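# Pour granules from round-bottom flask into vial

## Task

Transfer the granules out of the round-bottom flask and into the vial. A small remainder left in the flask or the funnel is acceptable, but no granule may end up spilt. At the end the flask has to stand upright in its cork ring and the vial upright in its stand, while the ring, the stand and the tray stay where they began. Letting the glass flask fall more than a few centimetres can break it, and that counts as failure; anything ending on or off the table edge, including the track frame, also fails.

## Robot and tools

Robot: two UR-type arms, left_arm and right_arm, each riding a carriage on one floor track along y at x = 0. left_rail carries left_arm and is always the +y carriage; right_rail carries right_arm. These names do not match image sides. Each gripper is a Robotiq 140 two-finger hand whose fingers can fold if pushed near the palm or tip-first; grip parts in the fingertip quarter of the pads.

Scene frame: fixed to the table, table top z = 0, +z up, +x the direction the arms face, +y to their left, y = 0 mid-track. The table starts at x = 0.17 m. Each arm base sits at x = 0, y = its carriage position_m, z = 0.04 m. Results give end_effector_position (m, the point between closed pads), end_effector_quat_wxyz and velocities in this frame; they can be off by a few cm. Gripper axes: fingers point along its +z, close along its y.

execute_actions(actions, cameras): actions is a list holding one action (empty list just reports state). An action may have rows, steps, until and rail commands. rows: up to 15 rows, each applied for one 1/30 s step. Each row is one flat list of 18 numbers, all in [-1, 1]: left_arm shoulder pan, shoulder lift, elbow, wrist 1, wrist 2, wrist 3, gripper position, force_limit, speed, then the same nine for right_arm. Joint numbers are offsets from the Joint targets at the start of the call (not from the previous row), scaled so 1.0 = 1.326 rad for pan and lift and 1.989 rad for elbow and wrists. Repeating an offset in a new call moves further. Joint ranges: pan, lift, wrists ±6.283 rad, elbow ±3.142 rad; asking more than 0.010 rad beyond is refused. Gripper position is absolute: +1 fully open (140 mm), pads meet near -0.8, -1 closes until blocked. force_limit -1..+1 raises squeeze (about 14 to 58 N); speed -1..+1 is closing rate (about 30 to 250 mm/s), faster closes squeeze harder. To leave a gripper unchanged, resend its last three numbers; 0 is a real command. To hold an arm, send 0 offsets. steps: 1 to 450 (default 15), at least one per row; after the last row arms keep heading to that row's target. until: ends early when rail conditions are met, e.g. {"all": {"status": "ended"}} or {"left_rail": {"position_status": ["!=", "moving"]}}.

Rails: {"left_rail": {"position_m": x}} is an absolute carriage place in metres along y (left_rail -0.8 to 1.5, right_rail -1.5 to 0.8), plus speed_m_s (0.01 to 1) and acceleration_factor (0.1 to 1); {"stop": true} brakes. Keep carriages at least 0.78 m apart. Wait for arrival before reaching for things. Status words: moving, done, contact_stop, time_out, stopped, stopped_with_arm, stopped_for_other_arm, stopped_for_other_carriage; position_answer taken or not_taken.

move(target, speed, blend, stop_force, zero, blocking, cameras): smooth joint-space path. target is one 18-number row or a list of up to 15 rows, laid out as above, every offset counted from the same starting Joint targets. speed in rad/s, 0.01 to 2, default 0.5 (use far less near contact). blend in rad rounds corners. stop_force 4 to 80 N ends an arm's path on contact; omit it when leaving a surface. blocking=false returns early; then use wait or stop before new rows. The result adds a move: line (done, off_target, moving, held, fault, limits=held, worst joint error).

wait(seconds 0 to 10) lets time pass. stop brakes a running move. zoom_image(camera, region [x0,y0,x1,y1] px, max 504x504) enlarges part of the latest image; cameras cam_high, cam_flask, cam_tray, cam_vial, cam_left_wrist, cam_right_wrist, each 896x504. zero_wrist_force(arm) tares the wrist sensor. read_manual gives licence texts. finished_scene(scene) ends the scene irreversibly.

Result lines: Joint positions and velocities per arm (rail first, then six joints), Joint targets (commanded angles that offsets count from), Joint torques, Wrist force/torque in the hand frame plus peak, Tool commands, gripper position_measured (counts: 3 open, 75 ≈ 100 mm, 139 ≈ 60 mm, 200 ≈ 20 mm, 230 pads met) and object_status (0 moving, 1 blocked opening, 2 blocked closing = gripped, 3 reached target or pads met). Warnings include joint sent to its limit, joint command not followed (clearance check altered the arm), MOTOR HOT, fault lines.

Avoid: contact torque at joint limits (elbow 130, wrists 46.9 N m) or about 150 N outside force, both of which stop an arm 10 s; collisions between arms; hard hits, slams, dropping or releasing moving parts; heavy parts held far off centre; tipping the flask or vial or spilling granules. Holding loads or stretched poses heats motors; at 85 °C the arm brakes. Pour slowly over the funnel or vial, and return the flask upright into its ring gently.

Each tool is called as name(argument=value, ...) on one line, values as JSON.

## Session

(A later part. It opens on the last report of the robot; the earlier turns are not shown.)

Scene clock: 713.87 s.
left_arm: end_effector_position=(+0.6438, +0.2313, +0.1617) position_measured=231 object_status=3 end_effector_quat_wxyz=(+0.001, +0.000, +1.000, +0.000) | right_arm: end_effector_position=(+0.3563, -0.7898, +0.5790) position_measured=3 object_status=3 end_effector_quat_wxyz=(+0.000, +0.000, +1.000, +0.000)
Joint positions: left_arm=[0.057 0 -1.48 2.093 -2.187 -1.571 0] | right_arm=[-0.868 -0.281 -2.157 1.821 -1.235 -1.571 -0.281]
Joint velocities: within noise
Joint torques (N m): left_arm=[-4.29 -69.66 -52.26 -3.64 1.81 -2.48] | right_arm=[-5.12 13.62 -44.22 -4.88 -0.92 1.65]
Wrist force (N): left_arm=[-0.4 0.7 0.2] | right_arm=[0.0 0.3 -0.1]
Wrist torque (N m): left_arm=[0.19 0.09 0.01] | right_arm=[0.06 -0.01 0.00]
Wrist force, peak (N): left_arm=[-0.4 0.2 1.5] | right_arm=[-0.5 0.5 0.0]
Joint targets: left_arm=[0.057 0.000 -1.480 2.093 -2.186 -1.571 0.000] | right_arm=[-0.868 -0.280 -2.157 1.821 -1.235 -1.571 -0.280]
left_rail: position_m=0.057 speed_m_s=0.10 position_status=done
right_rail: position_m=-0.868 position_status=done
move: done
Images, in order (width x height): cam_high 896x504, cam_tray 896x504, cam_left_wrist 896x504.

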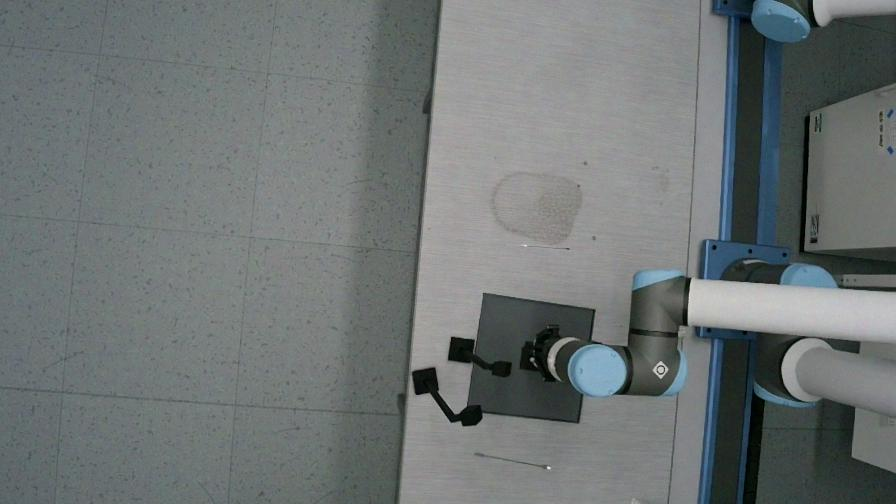

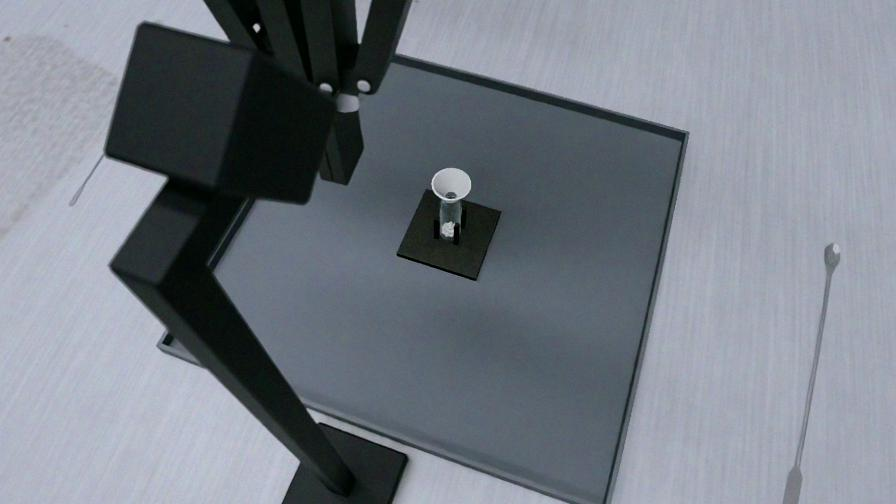

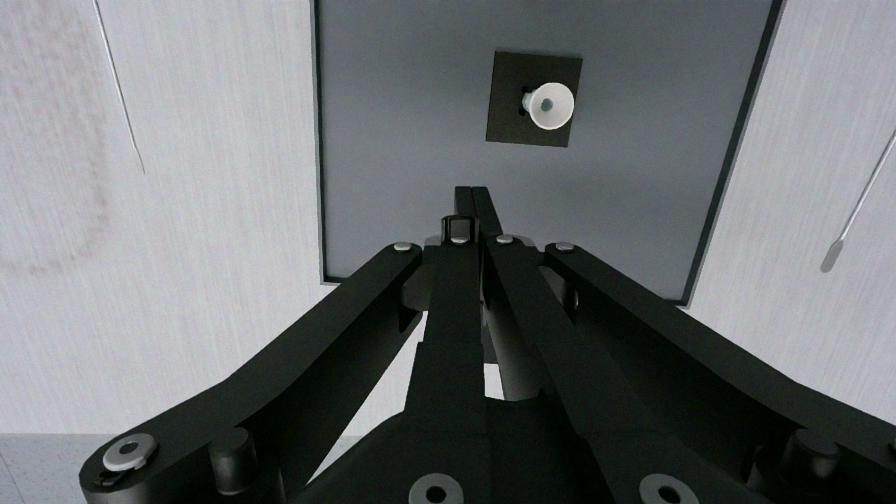

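execute_actions(actions=[{"left_rail":{"position_m":0.1055,"speed_m_s":0.1},"steps":100,"until":{"left_rail":{"position_status":["!=","moving"]}}}], cameras=[])

move(target=[0,-0.0068,0.0603,-0.0548,0,0,-1,-1,-1,0,0,0,0,0,0,1,1,1], speed=0.1, cameras=["cam_vial"])

zoom_image(camera="cam_vial", region=[380, 280, 510, 380])

execute_actions(actions=[{"rows":[[0,0,0,0,0,0,-0.5,-1,-1,0,0,0,0,0,0,1,1,1]],"steps":60}], cameras=["cam_tray","cam_vial","cam_left_wrist"])

zoom_image(camera="cam_vial", region=[380, 280, 510, 380])

Scene clock: 721.27 s.
left_arm: end_effector_position=(+0.6438, +0.2794, +0.1620) position_measured=231 object_status=3 end_effector_quat_wxyz=(+0.001, +0.000, +1.000, +0.000) | right_arm: end_effector_position=(+0.3563, -0.7898, +0.5790) position_measured=3 object_status=3 end_effector_quat_wxyz=(+0.000, +0.000, +1.000, +0.000)
Joint positions: left_arm=[0.105 0 -1.48 2.093 -2.186 -1.571 0] | right_arm=[-0.868 -0.28 -2.157 1.821 -1.235 -1.571 -0.281]
Joint velocities: within noise
Joint torques (N m): left_arm=[-5.98 -63.88 -41.49 -4.19 1.81 -2.35] | right_arm=[-6.38 9.18 -44.07 -5.06 -0.57 1.64]
Wrist force (N): left_arm=[-0.6 0.1 -0.1] | right_arm=[0.0 0.0 0.0]
Wrist torque (N m): left_arm=[0.06 0.13 0.00] | right_arm=[0.01 -0.01 0.00]
Wrist force, peak (N): left_arm=[-1.1 0.1 0.6] | right_arm=[-0.3 0.3 0.5]
Joint targets: left_arm=[0.106 0.000 -1.480 2.093 -2.186 -1.571 0.000] | right_arm=[-0.868 -0.280 -2.157 1.821 -1.235 -1.571 -0.280]
Tool commands: left_gripper/position=-1.0 left_gripper/force_limit=-1.0 left_gripper/speed=-1.0 right_gripper/position=+1.0 right_gripper/force_limit=+1.0 right_gripper/speed=+1.0
left_rail: position_m=0.105 position_m_goal=0.106 speed_m_s=0.10 position_status=done
right_rail: position_m=-0.868 position_status=done
No camera images: "cameras" was empty.

Scene clock: 722.97 s.
left_arm: end_effector_position=(+0.5986, +0.2794, +0.1126) position_measured=231 object_status=3 end_effector_quat_wxyz=(+0.000, +0.000, +1.000, +0.000) | right_arm: end_effector_position=(+0.3563, -0.7898, +0.5790) position_measured=3 object_status=3 end_effector_quat_wxyz=(+0.000, +0.000, +1.000, +0.000)
Joint positions: left_arm=[0.106 0 -1.489 2.212 -2.295 -1.571 0] | right_arm=[-0.868 -0.28 -2.157 1.821 -1.235 -1.571 -0.281]
Joint velocities: within noise
Joint torques (N m): left_arm=[-6.05 -62.73 -23.84 -6.64 1.5 -2.45] | right_arm=[-6.75 9.12 -44.99 -5.33 -0.21 1.02]
Wrist force (N): left_arm=[-0.9 0.4 0.5] | right_arm=[-0.3 -0.2 -0.2]
Wrist torque (N m): left_arm=[0.12 0.20 -0.01] | right_arm=[-0.05 0.06 0.00]
Wrist force, peak (N): left_arm=[-0.7 0.3 0.8] | right_arm=[-0.2 0.6 0.4]
Joint targets: left_arm=[0.106 0.000 -1.489 2.213 -2.295 -1.571 0.000] | right_arm=[-0.868 -0.280 -2.157 1.821 -1.235 -1.571 -0.280]
left_rail: position_m=0.106 speed_m_s=0.10 position_status=done
right_rail: position_m=-0.868 position_status=done
move: done
Images, in order (width x height): cam_vial 896x504.

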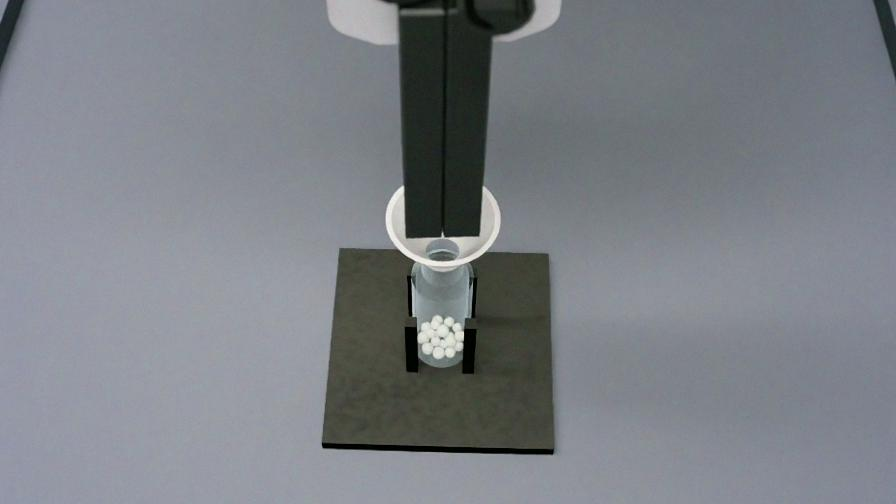

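Scaled by 3.877 from the camera's 896x504 image, which has a finer 1280x720 frame.

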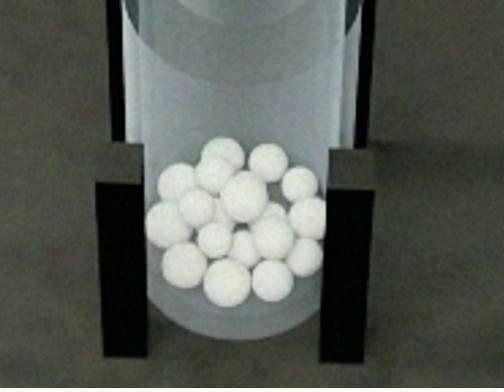

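Scene clock: 725.17 s.
left_arm: end_effector_position=(+0.5984, +0.2794, +0.1125) position_measured=192 object_status=3 end_effector_quat_wxyz=(+0.000, +0.000, +1.000, +0.000) | right_arm: end_effector_position=(+0.3563, -0.7898, +0.5790) position_measured=3 object_status=3 end_effector_quat_wxyz=(+0.000, +0.000, +1.000, +0.000)
Joint positions: left_arm=[0.106 0 -1.489 2.213 -2.295 -1.571 0] | right_arm=[-0.868 -0.28 -2.157 1.821 -1.235 -1.571 -0.281]
Joint velocities: within noise
Joint torques (N m): left_arm=[-5.78 -60.96 -29.8 -6.2 1.8 -2.18] | right_arm=[-8.01 9.96 -44.13 -4.88 -0.6 1.25]
Wrist force (N): left_arm=[-0.7 0.2 0.0] | right_arm=[-0.1 0.3 0.3]
Wrist torque (N m): left_arm=[0.08 0.14 -0.01] | right_arm=[0.07 0.01 0.00]
Wrist force, peak (N): left_arm=[-1.2 0.0 -0.1] | right_arm=[-0.4 0.4 0.6]
Joint targets: left_arm=[0.106 0.000 -1.489 2.213 -2.295 -1.571 0.000] | right_arm=[-0.868 -0.280 -2.157 1.821 -1.235 -1.571 -0.280]
left_rail: position_m=0.106 speed_m_s=0.10 position_status=done
right_rail: position_m=-0.868 position_status=done
Images, in order (width x height): cam_tray 896x504, cam_vial 896x504, cam_left_wrist 896x504.

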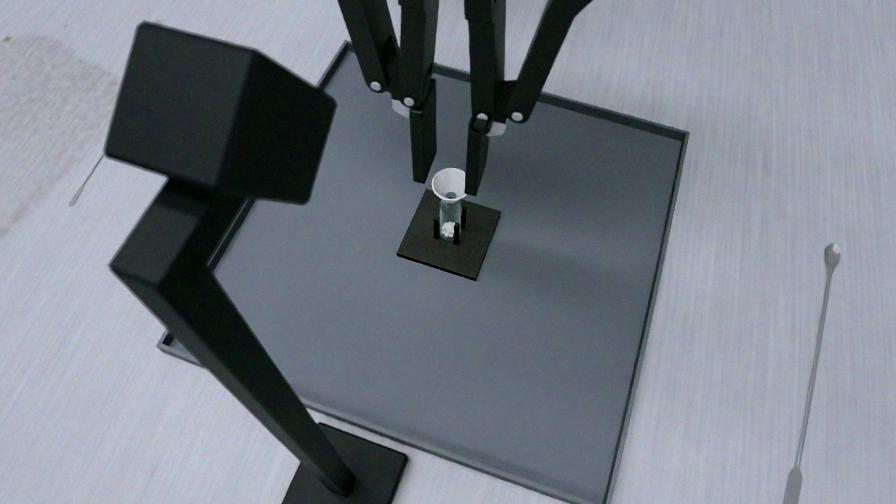

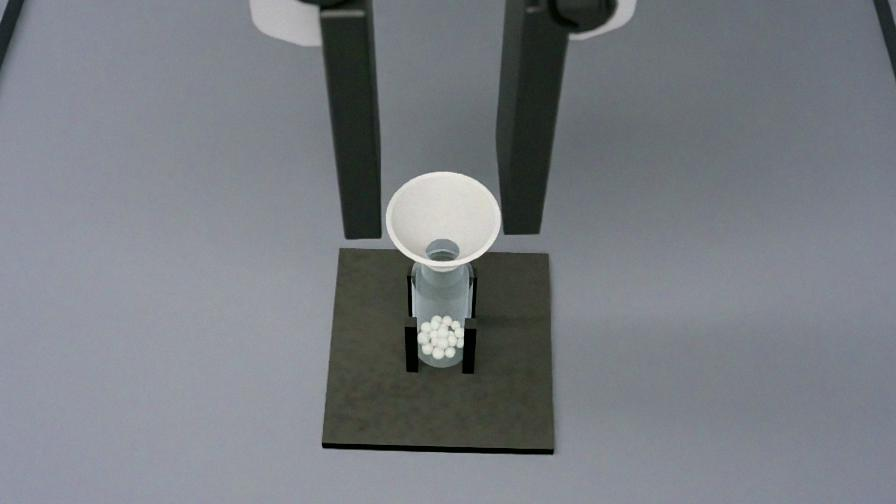

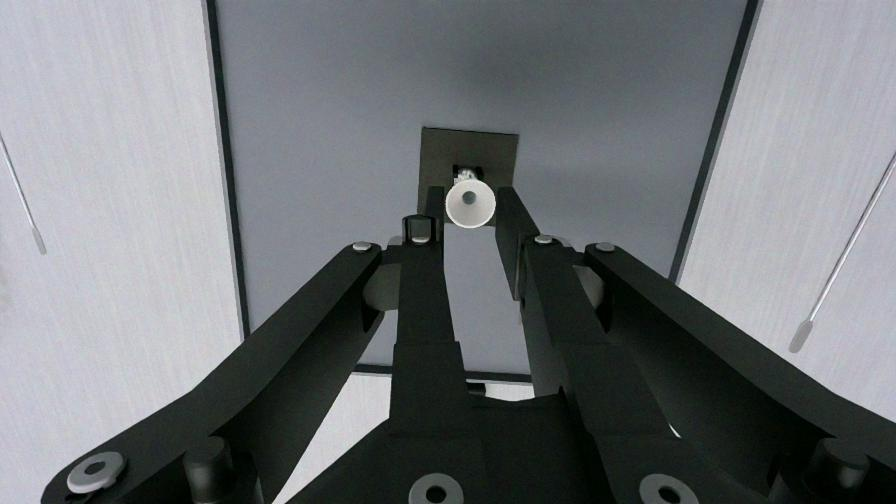

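Scaled by 3.877 from the camera's 896x504 image, which has a finer 1280x720 frame.

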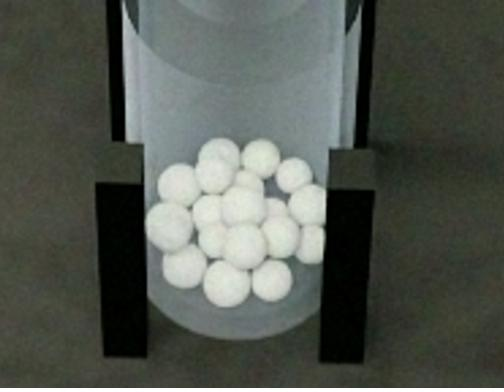

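move(target=[0,-0.503,-0.1966,0.5324,0,0,-0.5,-1,-1,0,0,0,0,0,0,1,1,1], speed=0.5, cameras=["cam_high","cam_flask","cam_left_wrist","cam_tray"])

zoom_image(camera="cam_high", region=[400, 260, 640, 440])

zoom_image(camera="cam_left_wrist", region=[330, 150, 600, 400])

zoom_image(camera="cam_tray", region=[380, 100, 548, 226])

Scene clock: 738.97 s.
left_arm: end_effector_position=(+0.3215, +0.2795, +0.5782) position_measured=192 object_status=3 end_effector_quat_wxyz=(+0.000, +0.000, +1.000, +0.000) | right_arm: end_effector_position=(+0.3563, -0.7898, +0.5790) position_measured=3 object_status=3 end_effector_quat_wxyz=(+0.000, +0.000, +1.000, +0.000)
Joint positions: left_arm=[0.106 0 -2.156 1.822 -1.237 -1.571 0] | right_arm=[-0.868 -0.28 -2.157 1.821 -1.235 -1.571 -0.281]
Joint velocities: within noise
Joint torques (N m): left_arm=[-4.91 -14.31 -61.26 -2.6 1.86 -2.11] | right_arm=[-7.22 10.77 -43.79 -5.27 -0.54 1.65]
Wrist force (N): left_arm=[-0.3 0.4 0.2] | right_arm=[-0.3 0.0 0.1]
Wrist torque (N m): left_arm=[0.09 0.04 0.02] | right_arm=[0.00 0.07 0.00]
Wrist force, peak (N): left_arm=[-0.6 0.6 2.1] | right_arm=[-0.3 0.7 0.1]
Joint targets: left_arm=[0.106 0.000 -2.156 1.822 -1.236 -1.571 0.000] | right_arm=[-0.868 -0.280 -2.157 1.821 -1.235 -1.571 -0.280]
left_rail: position_m=0.106 speed_m_s=0.10 position_status=done
right_rail: position_m=-0.868 position_status=done
move: done
Images, in order (width x height): cam_high 896x504, cam_flask 896x504, cam_tray 896x504, cam_left_wrist 896x504.

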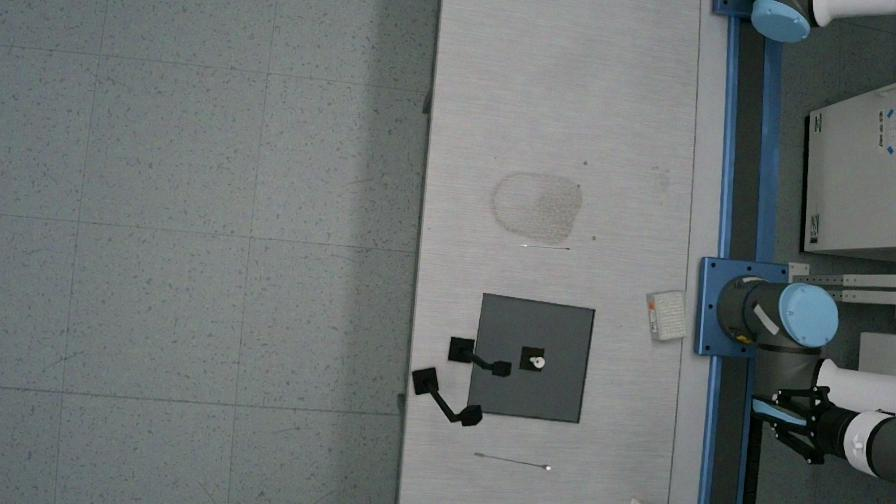

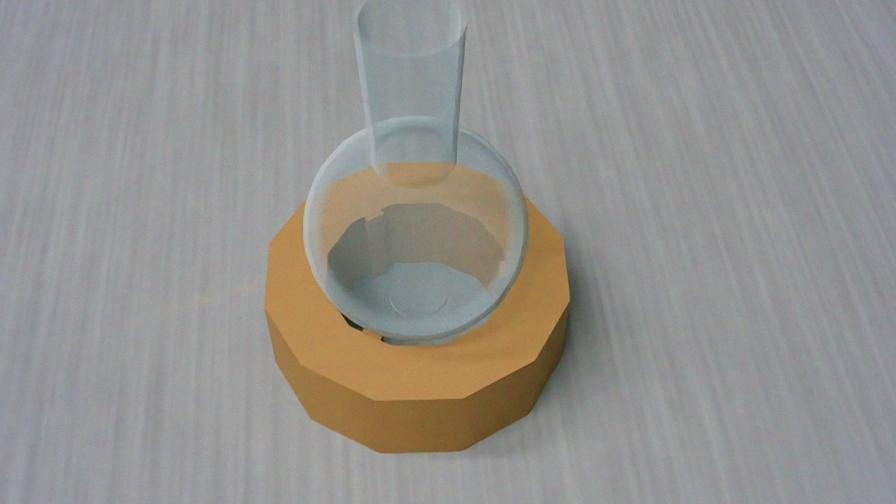

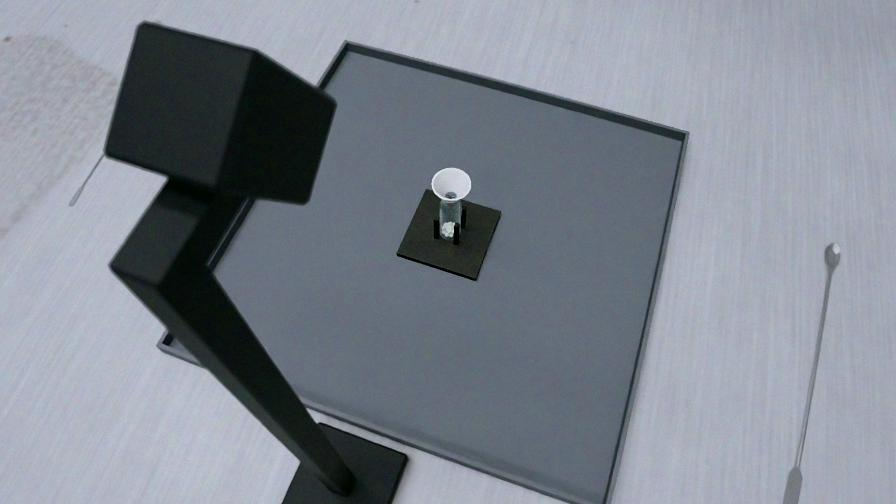

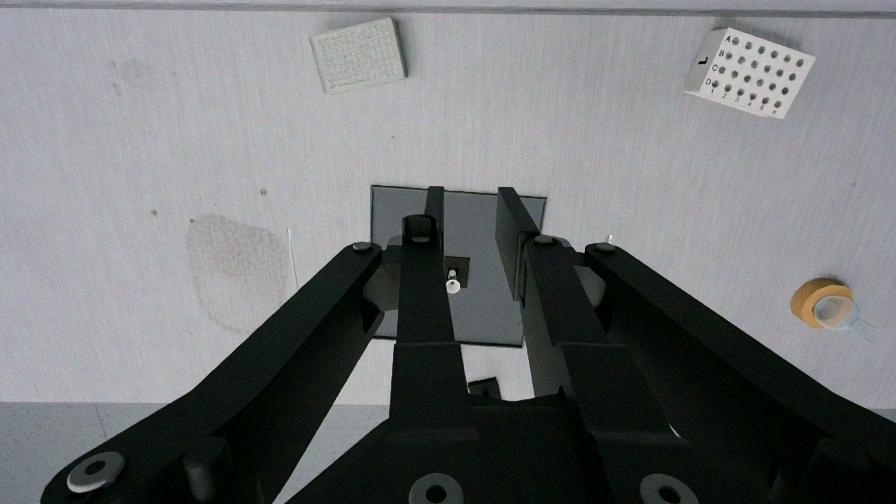

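Scaled by 2.100 from the camera's 896x504 image, which has a finer 1280x720 frame.

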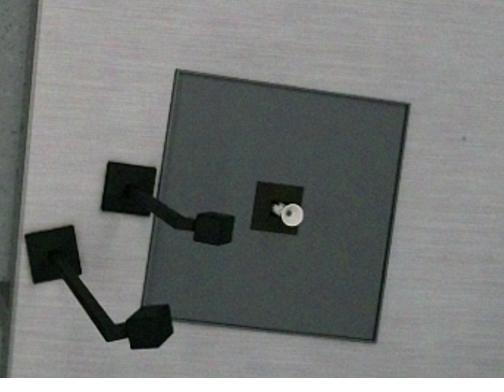

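Scaled by 1.867 from the camera's 896x504 image, which has a finer 1280x720 frame.

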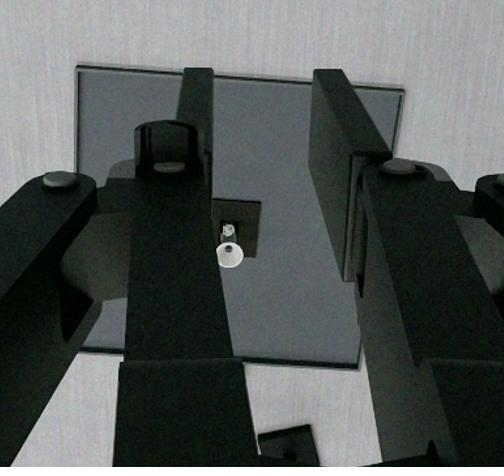

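Scaled by 3.000 from the camera's 896x504 image, which has a finer 1280x720 frame.

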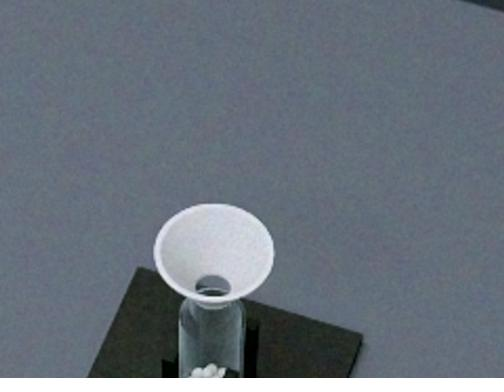

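finished_scene(scene=1)

The scene is finished: the task was done.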